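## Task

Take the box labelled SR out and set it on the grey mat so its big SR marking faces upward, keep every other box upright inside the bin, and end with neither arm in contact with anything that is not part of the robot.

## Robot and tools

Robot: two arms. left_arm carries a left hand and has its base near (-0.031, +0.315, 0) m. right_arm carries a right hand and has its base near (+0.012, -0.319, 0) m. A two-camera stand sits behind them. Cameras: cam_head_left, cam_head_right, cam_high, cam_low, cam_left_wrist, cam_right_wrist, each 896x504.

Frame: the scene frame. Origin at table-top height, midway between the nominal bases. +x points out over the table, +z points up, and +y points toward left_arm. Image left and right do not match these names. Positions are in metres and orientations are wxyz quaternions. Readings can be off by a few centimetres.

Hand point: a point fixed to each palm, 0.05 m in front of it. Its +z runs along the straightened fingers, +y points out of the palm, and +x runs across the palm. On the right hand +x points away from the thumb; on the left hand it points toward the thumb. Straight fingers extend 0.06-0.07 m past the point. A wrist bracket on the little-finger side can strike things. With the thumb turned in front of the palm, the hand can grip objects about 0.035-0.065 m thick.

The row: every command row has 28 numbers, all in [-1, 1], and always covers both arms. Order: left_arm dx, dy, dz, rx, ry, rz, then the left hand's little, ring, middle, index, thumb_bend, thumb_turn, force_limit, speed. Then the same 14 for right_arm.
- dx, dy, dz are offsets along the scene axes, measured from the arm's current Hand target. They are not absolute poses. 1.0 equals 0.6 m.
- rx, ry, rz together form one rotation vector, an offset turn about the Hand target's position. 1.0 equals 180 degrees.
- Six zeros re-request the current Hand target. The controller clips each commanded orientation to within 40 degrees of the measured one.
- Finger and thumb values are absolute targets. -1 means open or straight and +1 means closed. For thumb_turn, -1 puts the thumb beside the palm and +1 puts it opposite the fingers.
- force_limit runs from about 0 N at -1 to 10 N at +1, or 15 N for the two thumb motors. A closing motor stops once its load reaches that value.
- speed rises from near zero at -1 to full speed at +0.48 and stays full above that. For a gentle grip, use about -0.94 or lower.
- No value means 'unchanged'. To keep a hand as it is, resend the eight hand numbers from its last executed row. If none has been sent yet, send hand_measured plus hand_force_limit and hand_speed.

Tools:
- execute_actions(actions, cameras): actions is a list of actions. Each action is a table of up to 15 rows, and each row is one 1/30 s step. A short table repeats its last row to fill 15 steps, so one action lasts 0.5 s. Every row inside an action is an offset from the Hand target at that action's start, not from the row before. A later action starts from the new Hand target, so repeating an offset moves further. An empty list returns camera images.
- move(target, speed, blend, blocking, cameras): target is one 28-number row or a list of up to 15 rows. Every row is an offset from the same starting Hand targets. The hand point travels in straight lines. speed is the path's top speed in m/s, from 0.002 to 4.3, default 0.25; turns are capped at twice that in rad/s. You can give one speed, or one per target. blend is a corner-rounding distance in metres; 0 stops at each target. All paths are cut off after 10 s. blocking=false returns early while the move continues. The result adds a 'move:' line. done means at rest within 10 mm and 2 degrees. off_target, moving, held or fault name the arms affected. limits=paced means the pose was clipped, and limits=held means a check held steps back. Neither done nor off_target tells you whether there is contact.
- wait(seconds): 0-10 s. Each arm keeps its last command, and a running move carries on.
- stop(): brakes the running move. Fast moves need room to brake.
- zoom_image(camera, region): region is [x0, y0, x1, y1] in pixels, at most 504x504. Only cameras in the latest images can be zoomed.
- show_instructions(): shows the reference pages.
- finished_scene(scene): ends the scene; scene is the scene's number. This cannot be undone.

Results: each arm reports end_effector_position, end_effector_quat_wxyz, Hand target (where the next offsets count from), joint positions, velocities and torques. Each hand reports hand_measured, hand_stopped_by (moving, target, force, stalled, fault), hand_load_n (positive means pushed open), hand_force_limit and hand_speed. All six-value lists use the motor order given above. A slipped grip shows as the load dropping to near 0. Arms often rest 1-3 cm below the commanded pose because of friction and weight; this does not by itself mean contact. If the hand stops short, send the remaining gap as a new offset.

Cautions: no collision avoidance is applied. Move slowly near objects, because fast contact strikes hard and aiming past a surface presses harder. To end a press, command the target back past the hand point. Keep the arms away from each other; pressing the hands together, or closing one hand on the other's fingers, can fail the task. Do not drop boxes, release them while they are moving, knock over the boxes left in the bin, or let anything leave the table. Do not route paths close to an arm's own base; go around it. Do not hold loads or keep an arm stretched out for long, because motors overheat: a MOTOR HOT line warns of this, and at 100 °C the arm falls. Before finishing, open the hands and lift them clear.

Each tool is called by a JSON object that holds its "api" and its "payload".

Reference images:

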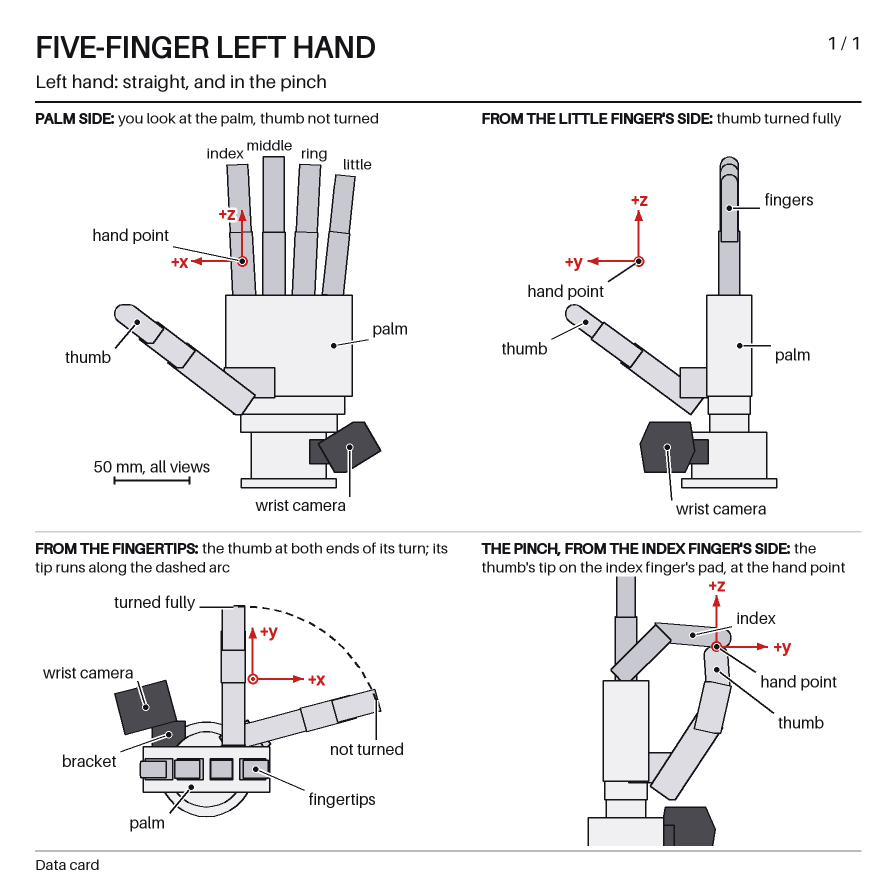

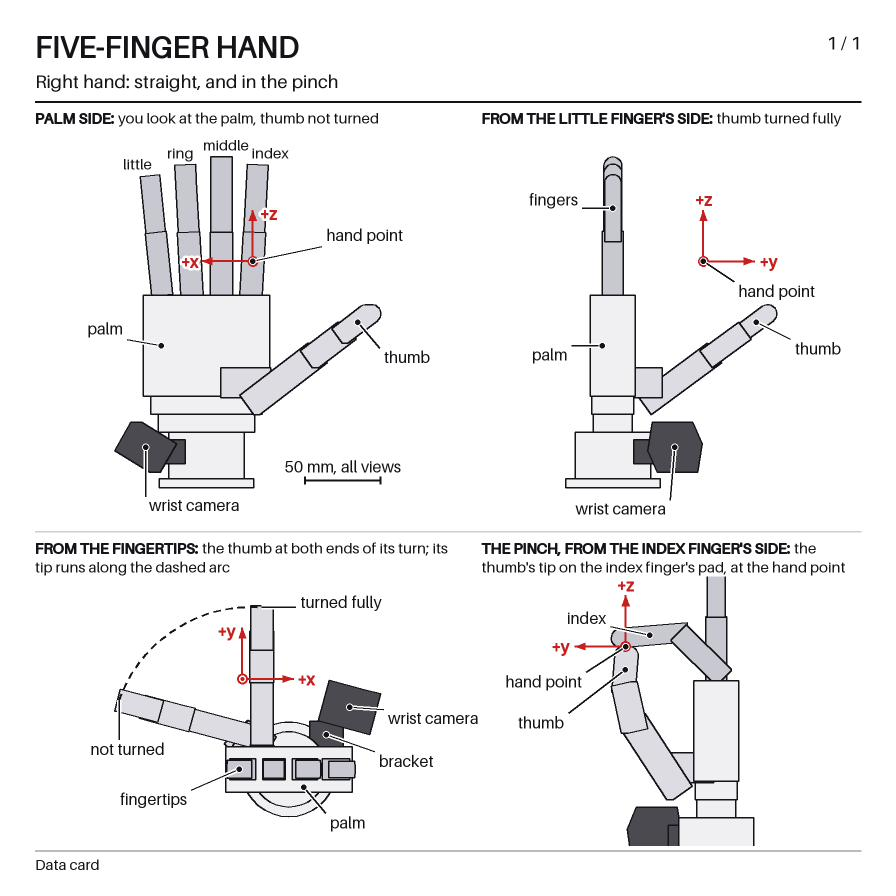

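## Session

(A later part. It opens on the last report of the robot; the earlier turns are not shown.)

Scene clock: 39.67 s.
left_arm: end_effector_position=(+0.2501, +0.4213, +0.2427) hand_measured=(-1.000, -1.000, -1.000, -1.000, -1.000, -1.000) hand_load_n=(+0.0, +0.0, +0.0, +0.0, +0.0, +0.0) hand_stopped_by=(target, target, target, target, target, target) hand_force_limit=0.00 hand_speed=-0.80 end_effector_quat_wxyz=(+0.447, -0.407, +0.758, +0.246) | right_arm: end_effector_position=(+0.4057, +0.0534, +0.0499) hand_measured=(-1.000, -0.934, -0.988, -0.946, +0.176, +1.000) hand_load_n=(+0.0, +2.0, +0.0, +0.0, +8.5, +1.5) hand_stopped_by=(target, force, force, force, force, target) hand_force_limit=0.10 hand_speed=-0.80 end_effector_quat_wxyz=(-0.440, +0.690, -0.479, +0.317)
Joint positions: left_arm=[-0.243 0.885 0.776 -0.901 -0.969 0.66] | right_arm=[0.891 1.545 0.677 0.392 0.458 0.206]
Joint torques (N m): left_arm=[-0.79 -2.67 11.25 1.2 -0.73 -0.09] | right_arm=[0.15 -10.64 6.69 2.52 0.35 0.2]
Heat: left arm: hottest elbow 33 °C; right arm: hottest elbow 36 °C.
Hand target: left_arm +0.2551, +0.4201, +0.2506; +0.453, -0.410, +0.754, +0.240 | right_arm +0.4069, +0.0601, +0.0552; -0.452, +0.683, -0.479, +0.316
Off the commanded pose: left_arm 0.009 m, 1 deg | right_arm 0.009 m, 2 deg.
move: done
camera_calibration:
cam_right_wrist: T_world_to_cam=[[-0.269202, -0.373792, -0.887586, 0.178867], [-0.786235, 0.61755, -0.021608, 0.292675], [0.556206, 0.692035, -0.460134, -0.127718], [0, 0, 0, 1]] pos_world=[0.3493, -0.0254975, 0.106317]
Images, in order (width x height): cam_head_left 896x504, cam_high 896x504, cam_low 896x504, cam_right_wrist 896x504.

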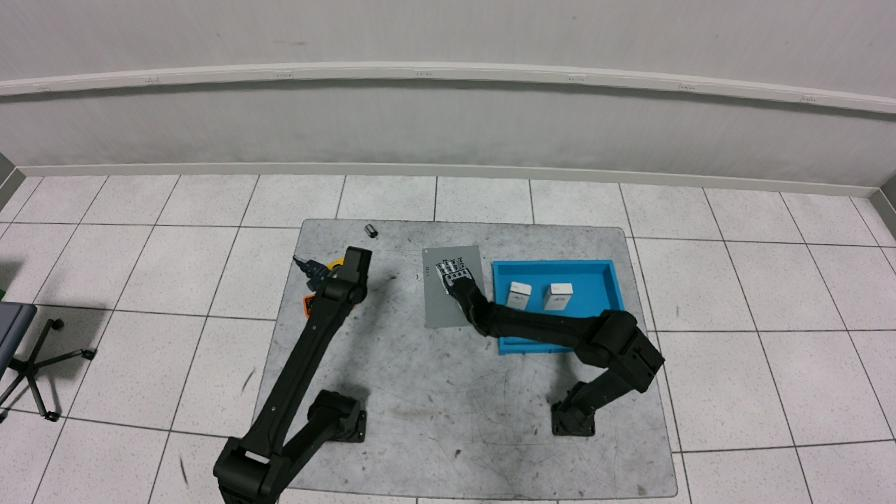

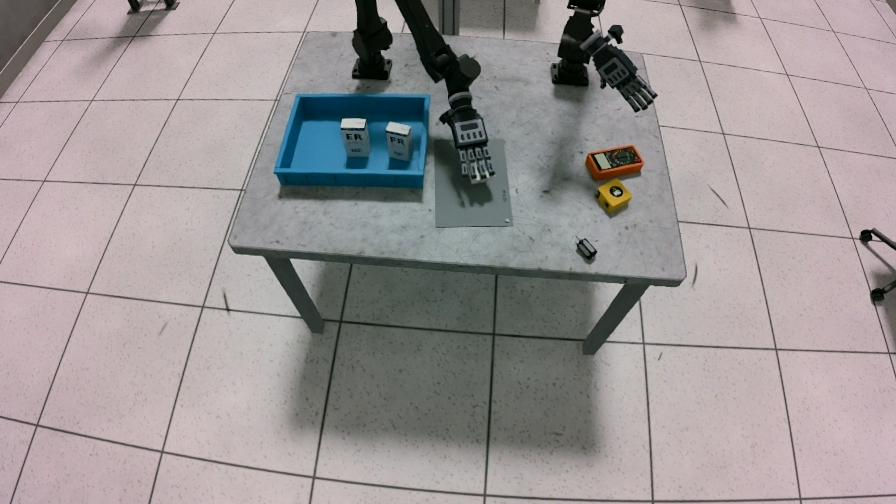

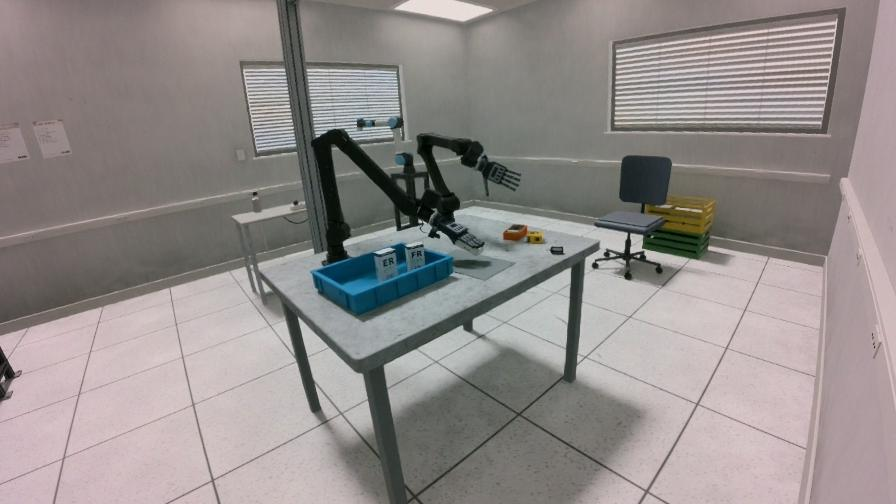

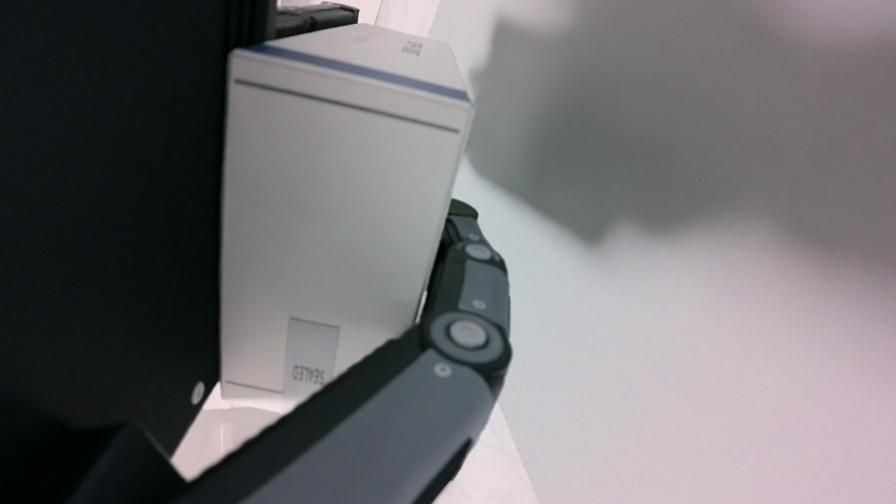

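{"api": "move", "payload": {"target": [[0,0,0,0,0,0,-1,-1,-1,-1,-1,-1,0,-0.8, 0,0,-0.042,0,0,0,-1,-0.7,-0.7,-0.7,0.75,1,0.1,-0.8],[0,0,0,0,0,0,-1,-1,-1,-1,-1,-1,0,-0.8, 0,0,-0.0703,0,0,0,-1,-0.7,-0.7,-0.7,0.75,1,0.1,-0.8]], "speed": [0.08,0.035], "blend": [0.003,0], "cameras": ["cam_right_wrist","cam_low"]}}

{"api": "zoom_image", "payload": {"camera": "cam_low", "region": [400, 190, 520, 290]}}

Scene clock: 42.60 s.
left_arm: end_effector_position=(+0.2501, +0.4213, +0.2427) hand_measured=(-1.000, -1.000, -1.000, -1.000, -1.000, -1.000) hand_load_n=(+0.0, +0.0, +0.0, +0.0, +0.0, +0.0) hand_stopped_by=(target, target, target, target, target, target) hand_force_limit=0.00 hand_speed=-0.80 end_effector_quat_wxyz=(+0.447, -0.407, +0.758, +0.246) | right_arm: end_effector_position=(+0.4080, +0.0557, +0.0136) hand_measured=(-1.000, -0.934, -0.988, -0.946, +0.176, +1.000) hand_load_n=(+0.0, +2.5, +0.0, +0.0, +8.5, +1.5) hand_stopped_by=(target, force, force, force, force, target) hand_force_limit=0.10 hand_speed=-0.80 end_effector_quat_wxyz=(-0.445, +0.686, -0.479, +0.318)
Joint positions: left_arm=[-0.243 0.885 0.776 -0.901 -0.969 0.66] | right_arm=[0.891 1.657 0.655 0.538 0.459 0.207]
Joint torques (N m): left_arm=[-0.85 -2.67 11.25 1.2 -0.73 -0.09] | right_arm=[0.15 -10.46 5.61 2.44 0.3 0.19]
Heat: left arm: hottest elbow 33 °C; right arm: hottest elbow 36 °C.
Hand target: left_arm +0.2551, +0.4201, +0.2506; +0.453, -0.410, +0.754, +0.240 | right_arm +0.4069, +0.0601, +0.0130; -0.452, +0.683, -0.479, +0.316
Off the commanded pose: left_arm 0.009 m, 1 deg | right_arm 0.005 m, 1 deg.
move: done
camera_calibration:
cam_right_wrist: T_world_to_cam=[[-0.261922, -0.364552, -0.893587, 0.144736], [-0.785193, 0.618849, -0.0223183, 0.291807], [0.561132, 0.695793, -0.448334, -0.14966], [0, 0, 0, 1]] pos_world=[0.351013, -0.0236884, 0.0687492]
Images, in order (width x height): cam_low 896x504, cam_right_wrist 896x504.

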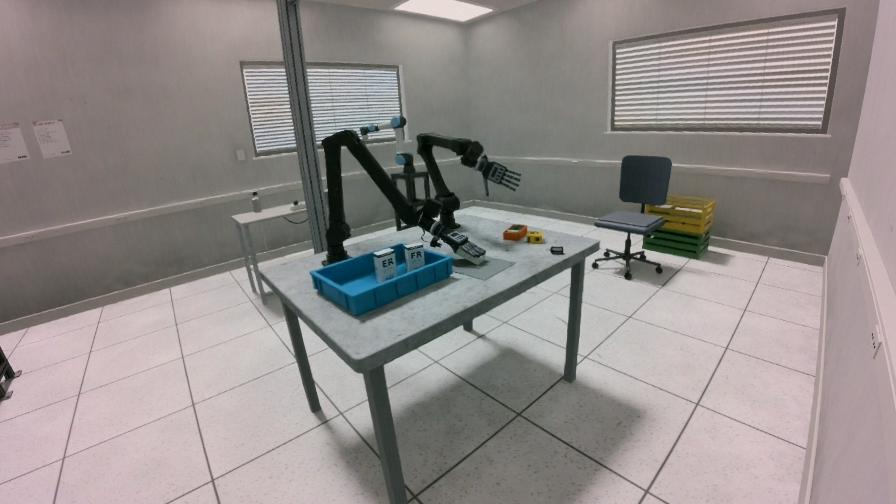

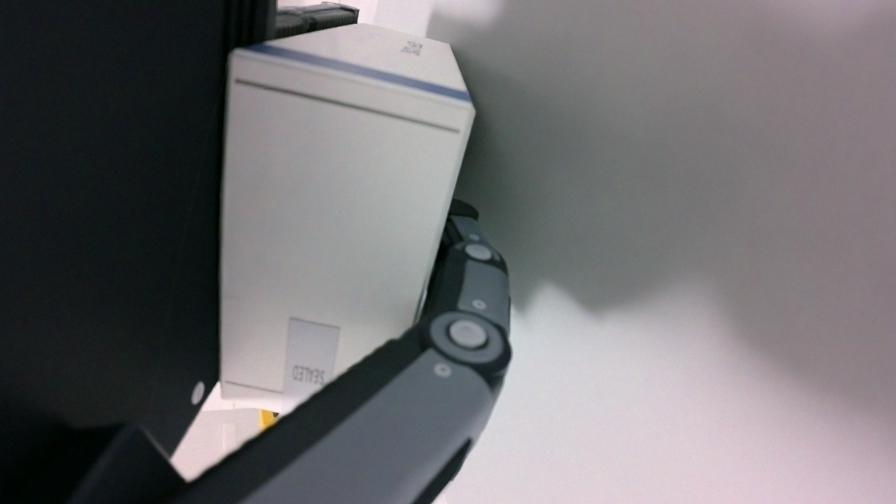

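Scaled by 4.200 from the camera's 896x504 image, which has a finer 1280x720 frame.

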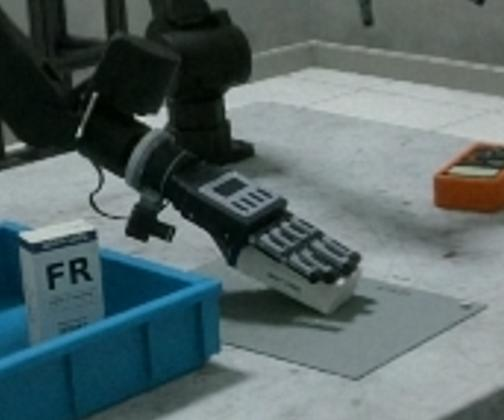

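{"api": "move", "payload": {"target": [[0,0,0,0,0,0,-1,-1,-1,-1,-1,-1,0,-0.8, 0,0,-0.006,0.008,-0.0219,0,-1,-0.7,-0.7,-0.7,0.75,1,0.1,-0.8]], "speed": 0.05, "cameras": ["cam_right_wrist","cam_low"]}}

{"api": "zoom_image", "payload": {"camera": "cam_low", "region": [400, 190, 520, 290]}}

Scene clock: 44.40 s.
left_arm: end_effector_position=(+0.2501, +0.4213, +0.2427) hand_measured=(-1.000, -1.000, -1.000, -1.000, -1.000, -1.000) hand_load_n=(+0.0, +0.0, +0.0, +0.0, +0.0, +0.0) hand_stopped_by=(target, target, target, target, target, target) hand_force_limit=0.00 hand_speed=-0.80 end_effector_quat_wxyz=(+0.447, -0.407, +0.758, +0.246) | right_arm: end_effector_position=(+0.4087, +0.0553, +0.0091) hand_measured=(-1.000, -0.934, -0.988, -0.946, +0.176, +1.000) hand_load_n=(+0.0, +2.0, +0.0, +0.0, +8.5, +1.5) hand_stopped_by=(target, force, force, force, force, target) hand_force_limit=0.10 hand_speed=-0.80 end_effector_quat_wxyz=(-0.471, +0.667, -0.473, +0.333)
Joint positions: left_arm=[-0.243 0.885 0.776 -0.901 -0.969 0.66] | right_arm=[0.899 1.703 0.618 0.696 0.483 0.19]
Joint torques (N m): left_arm=[-0.85 -2.61 11.25 1.2 -0.72 -0.09] | right_arm=[0.44 -10.75 5.15 2.58 0.3 0.07]
Heat: left arm: hottest elbow 34 °C; right arm: hottest elbow 36 °C.
Hand target: left_arm +0.2551, +0.4201, +0.2506; +0.453, -0.410, +0.754, +0.240 | right_arm +0.4069, +0.0601, +0.0095; -0.477, +0.666, -0.467, +0.333
Off the commanded pose: left_arm 0.009 m, 1 deg | right_arm 0.005 m, 1 deg.
move: done
camera_calibration:
cam_right_wrist: T_world_to_cam=[[-0.207953, -0.331603, -0.920215, 0.11707], [-0.778286, 0.625941, -0.049681, 0.289566], [0.592475, 0.705859, -0.388248, -0.165712], [0, 0, 0, 1]] pos_world=[0.34789, -0.0254613, 0.057778]
Images, in order (width x height): cam_low 896x504, cam_right_wrist 896x504.

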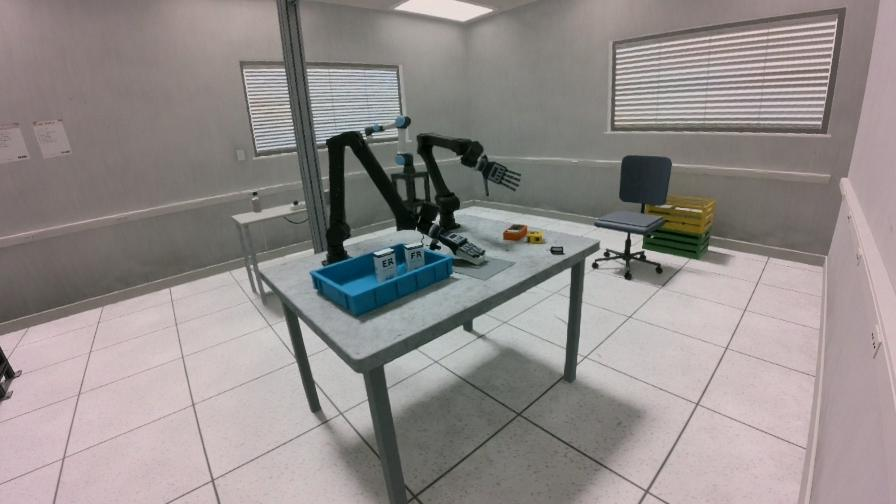

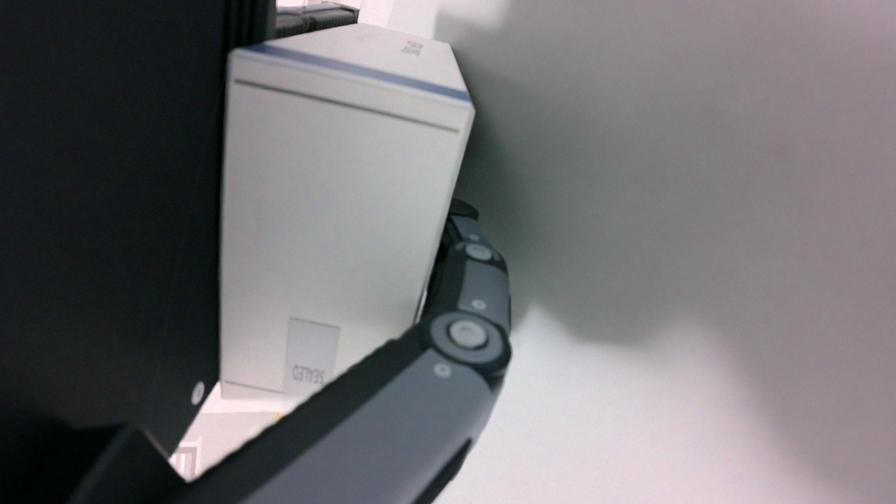

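Scaled by 4.200 from the camera's 896x504 image, which has a finer 1280x720 frame.

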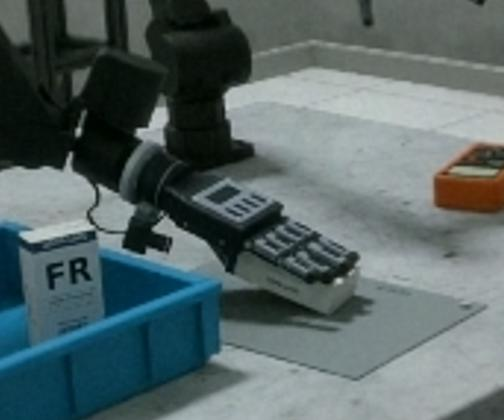

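{"api": "move", "payload": {"target": [[0,0,0,0,0,0,-1,-1,-1,-1,-1,-1,0,-0.8, 0,0,0,0,0,0,-1,-0.7,-0.7,-0.7,0.06,1,0.1,-0.8]], "speed": 0.05}}

{"api": "move", "payload": {"target": [[0,0,0,0,0,0,-1,-1,-1,-1,-1,-1,0,-0.8, 0,0,0.0715,0,0,0,-1,-0.7,-0.7,-0.7,-0.5,1,0.1,-0.75]], "speed": 0.05, "cameras": ["cam_right_wrist","cam_low"]}}

{"api": "zoom_image", "payload": {"camera": "cam_low", "region": [400, 190, 520, 290]}}

Scene clock: 47.00 s.
left_arm: end_effector_position=(+0.2501, +0.4213, +0.2427) hand_measured=(-1.000, -1.000, -1.000, -1.000, -1.000, -1.000) hand_load_n=(+0.0, +0.0, +0.0, +0.0, +0.0, +0.0) hand_stopped_by=(target, target, target, target, target, target) hand_force_limit=0.00 hand_speed=-0.80 end_effector_quat_wxyz=(+0.447, -0.407, +0.758, +0.246) | right_arm: end_effector_position=(+0.4090, +0.0556, +0.0097) hand_measured=(-1.000, -0.934, -0.988, -0.946, +0.060, +1.000) hand_load_n=(+0.0, +0.0, +0.0, +0.0, +0.0, +0.0) hand_stopped_by=(target, force, force, force, target, target) hand_force_limit=0.10 hand_speed=-0.80 end_effector_quat_wxyz=(-0.472, +0.666, -0.473, +0.333)
Joint positions: left_arm=[-0.243 0.885 0.776 -0.901 -0.969 0.66] | right_arm=[0.899 1.703 0.618 0.699 0.483 0.19]
Joint torques (N m): left_arm=[-0.85 -2.61 11.25 1.18 -0.73 -0.09] | right_arm=[0.38 -10.81 5.14 2.45 0.29 0.07]
Heat: left arm: hottest elbow 34 °C; right arm: hottest elbow 36 °C.
Hand target: left_arm +0.2551, +0.4201, +0.2506; +0.453, -0.410, +0.754, +0.240 | right_arm +0.4069, +0.0600, +0.0094; -0.477, +0.666, -0.467, +0.333
Off the commanded pose: left_arm 0.009 m, 1 deg | right_arm 0.005 m, 1 deg.
move: done

Scene clock: 48.83 s.
left_arm: end_effector_position=(+0.2501, +0.4213, +0.2427) hand_measured=(-1.000, -1.000, -1.000, -1.000, -1.000, -1.000) hand_load_n=(+0.0, +0.0, +0.0, +0.0, +0.0, +0.0) hand_stopped_by=(target, target, target, target, target, target) hand_force_limit=0.00 hand_speed=-0.80 end_effector_quat_wxyz=(+0.447, -0.407, +0.758, +0.246) | right_arm: end_effector_position=(+0.4046, +0.0505, +0.0389) hand_measured=(-1.000, -0.934, -0.988, -0.946, -0.500, +1.000) hand_load_n=(+0.0, +0.0, +0.0, +0.0, +0.5, +0.0) hand_stopped_by=(target, force, force, force, target, target) hand_force_limit=0.10 hand_speed=-0.75 end_effector_quat_wxyz=(-0.467, +0.669, -0.473, +0.332)
Joint positions: left_arm=[-0.243 0.885 0.776 -0.901 -0.969 0.66] | right_arm=[0.899 1.594 0.618 0.578 0.483 0.189]
Joint torques (N m): left_arm=[-0.85 -2.61 11.23 1.2 -0.73 -0.09] | right_arm=[0.44 -12.16 7.19 1.31 0.29 0.07]
Heat: left arm: hottest elbow 34 °C; right arm: hottest elbow 36 °C.
Hand target: left_arm +0.2551, +0.4201, +0.2506; +0.453, -0.410, +0.754, +0.240 | right_arm +0.4069, +0.0600, +0.0522; -0.477, +0.666, -0.467, +0.333
Off the commanded pose: left_arm 0.009 m, 1 deg | right_arm 0.017 m, 1 deg.
move: off_target (right_arm)
camera_calibration:
cam_right_wrist: T_world_to_cam=[[-0.21318, -0.338605, -0.916461, 0.144428], [-0.778752, 0.625344, -0.0498987, 0.29099], [0.589999, 0.703059, -0.397, -0.146926], [0, 0, 0, 1]] pos_world=[0.344084, -0.0297675, 0.088553]
Images, in order (width x height): cam_low 896x504, cam_right_wrist 896x504.

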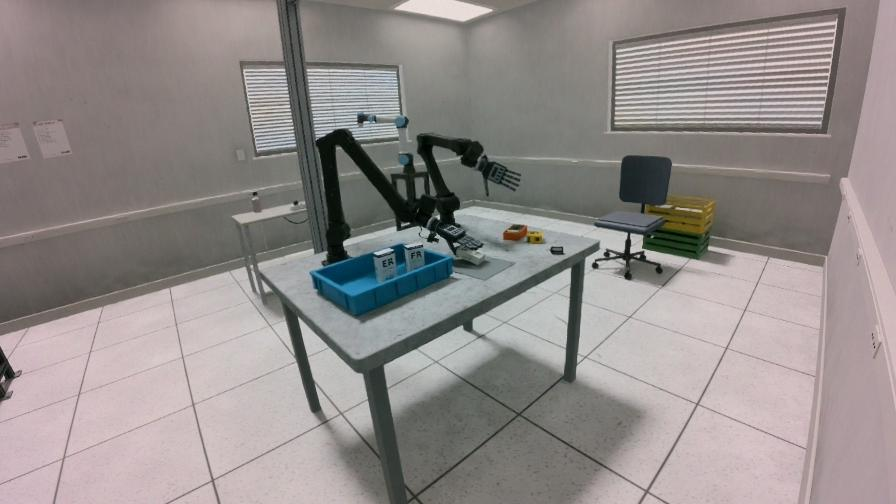

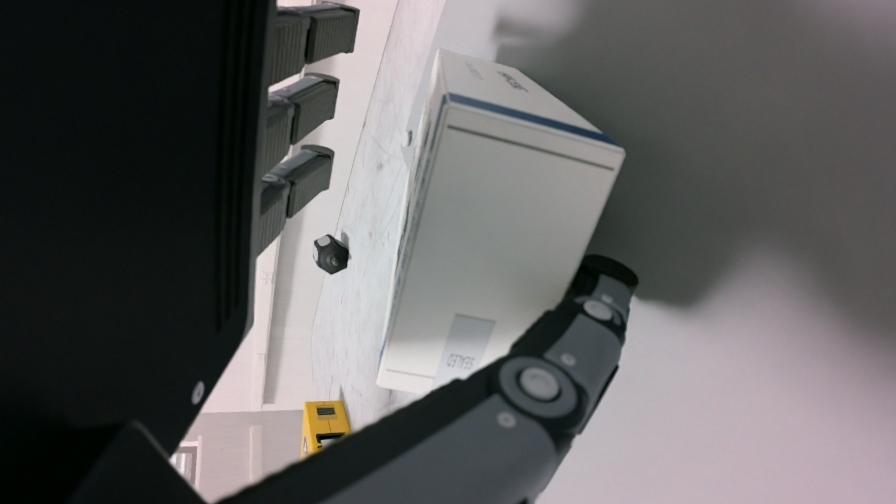

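Scaled by 4.200 from the camera's 896x504 image, which has a finer 1280x720 frame.

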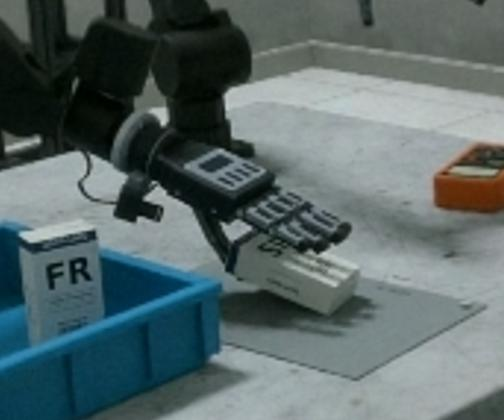

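Same as before. Finish lowering with the thumb.

{"api": "move", "payload": {"target": [[0,0,0,0,0,0,-1,-1,-1,-1,-1,-1,0,-0.8, 0,0,0,0,0,0,-1,-0.7,-0.7,-0.7,-0.95,1,0.1,-0.75]], "speed": 0.05, "cameras": ["cam_right_wrist","cam_low"]}}

{"api": "zoom_image", "payload": {"camera": "cam_low", "region": [400, 190, 520, 290]}}

Scene clock: 51.03 s.
left_arm: end_effector_position=(+0.2501, +0.4213, +0.2427) hand_measured=(-1.000, -1.000, -1.000, -1.000, -1.000, -1.000) hand_load_n=(+0.0, +0.0, +0.0, +0.0, +0.0, +0.5) hand_stopped_by=(target, target, target, target, target, target) hand_force_limit=0.00 hand_speed=-0.80 end_effector_quat_wxyz=(+0.447, -0.407, +0.758, +0.246) | right_arm: end_effector_position=(+0.4046, +0.0505, +0.0389) hand_measured=(-1.000, -0.934, -0.988, -0.946, -0.950, +1.000) hand_load_n=(+0.0, +0.0, +0.0, +0.0, +0.0, +0.0) hand_stopped_by=(target, force, force, force, target, target) hand_force_limit=0.10 hand_speed=-0.75 end_effector_quat_wxyz=(-0.467, +0.669, -0.473, +0.332)
Joint positions: left_arm=[-0.243 0.885 0.776 -0.901 -0.969 0.66] | right_arm=[0.899 1.594 0.618 0.578 0.483 0.189]
Joint torques (N m): left_arm=[-0.79 -2.61 11.23 1.18 -0.72 -0.09] | right_arm=[0.38 -12.16 7.19 1.29 0.29 0.07]
Heat: left arm: hottest elbow 34 °C; right arm: hottest elbow 36 °C.
Hand target: left_arm +0.2551, +0.4201, +0.2506; +0.453, -0.410, +0.754, +0.240 | right_arm +0.4070, +0.0599, +0.0522; -0.477, +0.666, -0.467, +0.333
Off the commanded pose: left_arm 0.009 m, 1 deg | right_arm 0.016 m, 1 deg.
move: off_target (right_arm)
camera_calibration:
cam_right_wrist: T_world_to_cam=[[-0.21318, -0.338605, -0.916461, 0.144428], [-0.778752, 0.625344, -0.0498987, 0.29099], [0.589999, 0.703059, -0.397, -0.146926], [0, 0, 0, 1]] pos_world=[0.344084, -0.0297675, 0.088553]
Images, in order (width x height): cam_low 896x504, cam_right_wrist 896x504.

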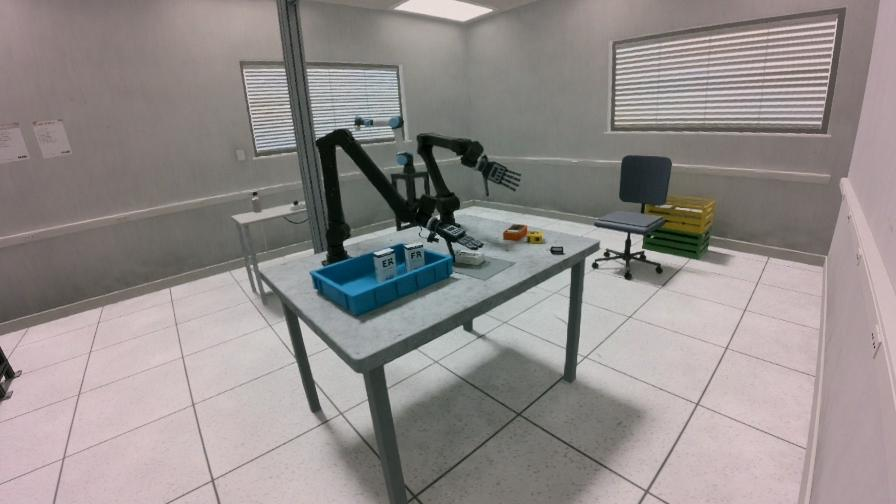

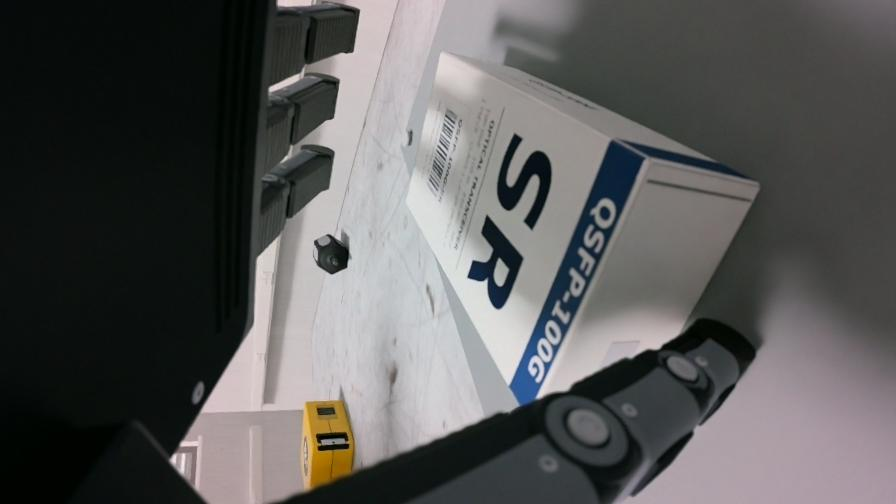

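Scaled by 4.200 from the camera's 896x504 image, which has a finer 1280x720 frame.

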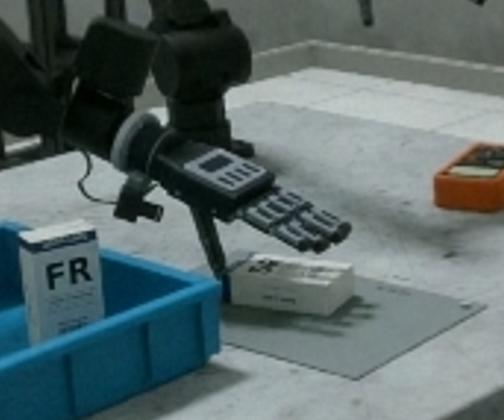

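{"api": "move", "payload": {"target": [[0,0,0,0,0,0,-1,-1,-1,-1,-1,-1,0,-0.8, -0.062,-0.02,0.03,0,0,0,-1,-0.7,-0.7,-0.7,-0.95,1,0.1,-0.75],[0,0,0,0,0,0,-1,-1,-1,-1,-1,-1,0,-0.8, -0.1,-0.05,0.28,0,0,0,-1,-0.7,-0.7,-0.7,-0.95,1,0.1,-0.75]], "speed": [0.1,0.2], "blend": [0.01,0], "cameras": ["cam_right_wrist","cam_high","cam_low","cam_head_left"]}}

{"api": "zoom_image", "payload": {"camera": "cam_high", "region": [250, 80, 560, 240]}}

{"api": "zoom_image", "payload": {"camera": "cam_low", "region": [300, 200, 560, 330]}}

Scene clock: 53.77 s.
left_arm: end_effector_position=(+0.2501, +0.4213, +0.2427) hand_measured=(-1.000, -1.000, -1.000, -1.000, -1.000, -1.000) hand_load_n=(+0.0, +0.0, +0.0, +0.0, +0.0, +0.0) hand_stopped_by=(target, target, target, target, target, target) hand_force_limit=0.00 hand_speed=-0.80 end_effector_quat_wxyz=(+0.447, -0.407, +0.758, +0.246) | right_arm: end_effector_position=(+0.3424, +0.0164, +0.1977) hand_measured=(-1.000, -0.934, -0.988, -0.946, -0.950, +1.000) hand_load_n=(-0.5, +0.0, +0.0, +0.0, +0.0, +0.0) hand_stopped_by=(target, force, force, force, target, target) hand_force_limit=0.10 hand_speed=-0.75 end_effector_quat_wxyz=(-0.461, +0.675, -0.467, +0.336)
Joint positions: left_arm=[-0.243 0.885 0.776 -0.901 -0.969 0.66] | right_arm=[0.98 1.055 0.678 -0.047 0.558 0.209]
Joint torques (N m): left_arm=[-0.85 -2.61 11.25 1.2 -0.73 -0.09] | right_arm=[0.38 -5.77 11.86 1.13 0.32 0.2]
Heat: left arm: hottest elbow 34 °C; right arm: hottest elbow 36 °C.
Hand target: left_arm +0.2551, +0.4201, +0.2506; +0.453, -0.410, +0.754, +0.240 | right_arm +0.3468, +0.0299, +0.2202; -0.477, +0.666, -0.467, +0.333
Off the commanded pose: left_arm 0.009 m, 1 deg | right_arm 0.027 m, 2 deg.
move: off_target (right_arm)
camera_calibration:
cam_right_wrist: T_world_to_cam=[[-0.210249, -0.358236, -0.90965, 0.263119], [-0.781954, 0.620097, -0.0634705, 0.275699], [0.586808, 0.697959, -0.410498, -0.0193687], [0, 0, 0, 1]] pos_world=[0.28227, -0.0631828, 0.248894]
Images, in order (width x height): cam_head_left 896x504, cam_high 896x504, cam_low 896x504, cam_right_wrist 896x504.

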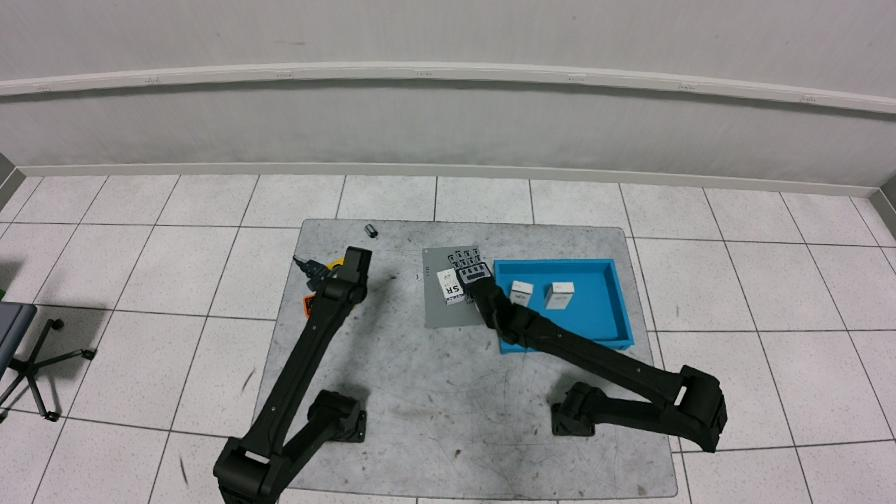

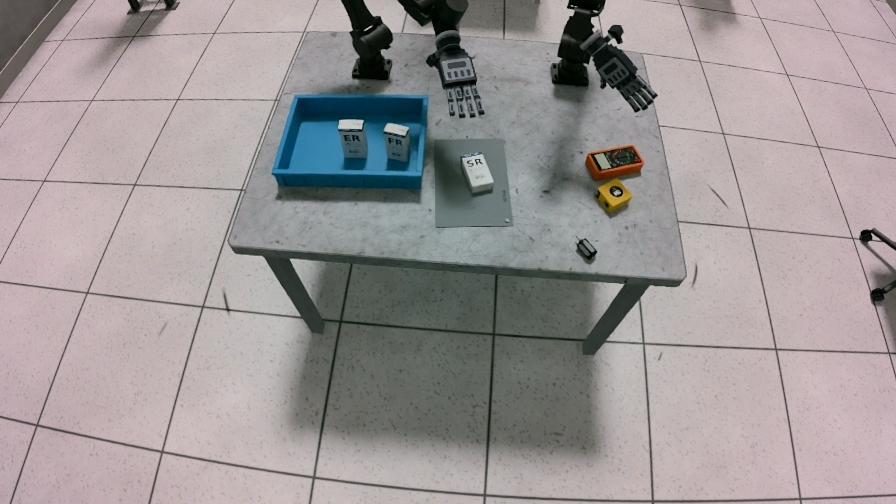

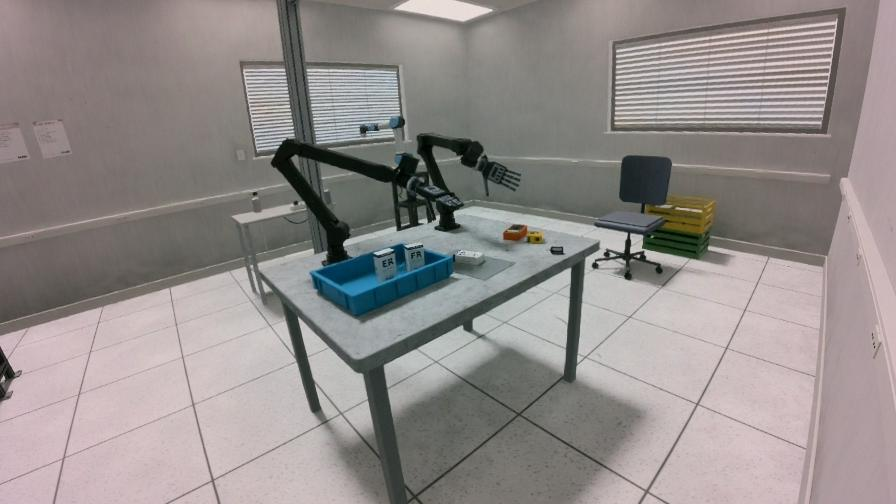

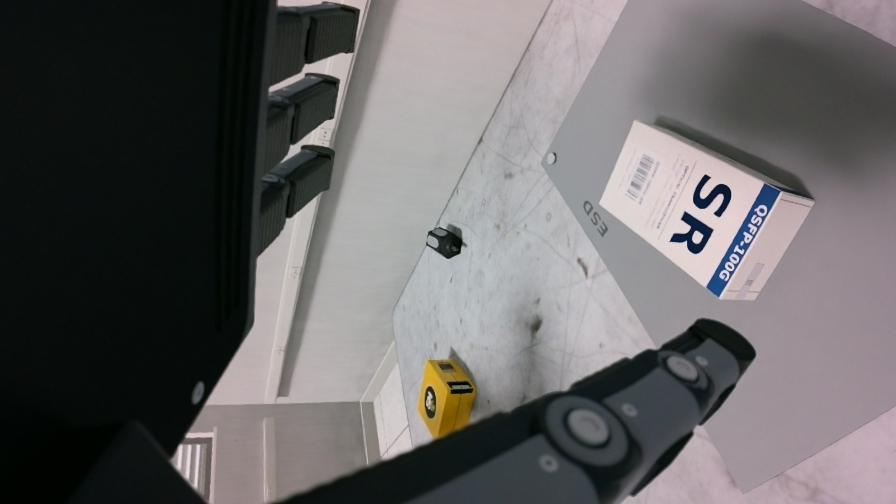

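Scaled by 1.626 from the camera's 896x504 image, which has a finer 1280x720 frame.

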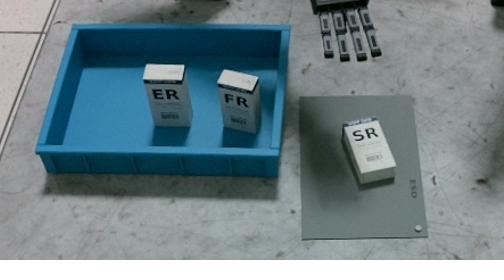

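Scaled by 1.938 from the camera's 896x504 image, which has a finer 1280x720 frame.

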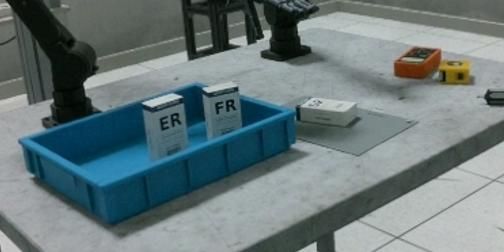

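{"api": "finished_scene", "payload": {"scene": 2}}

The scene is finished: the task was done.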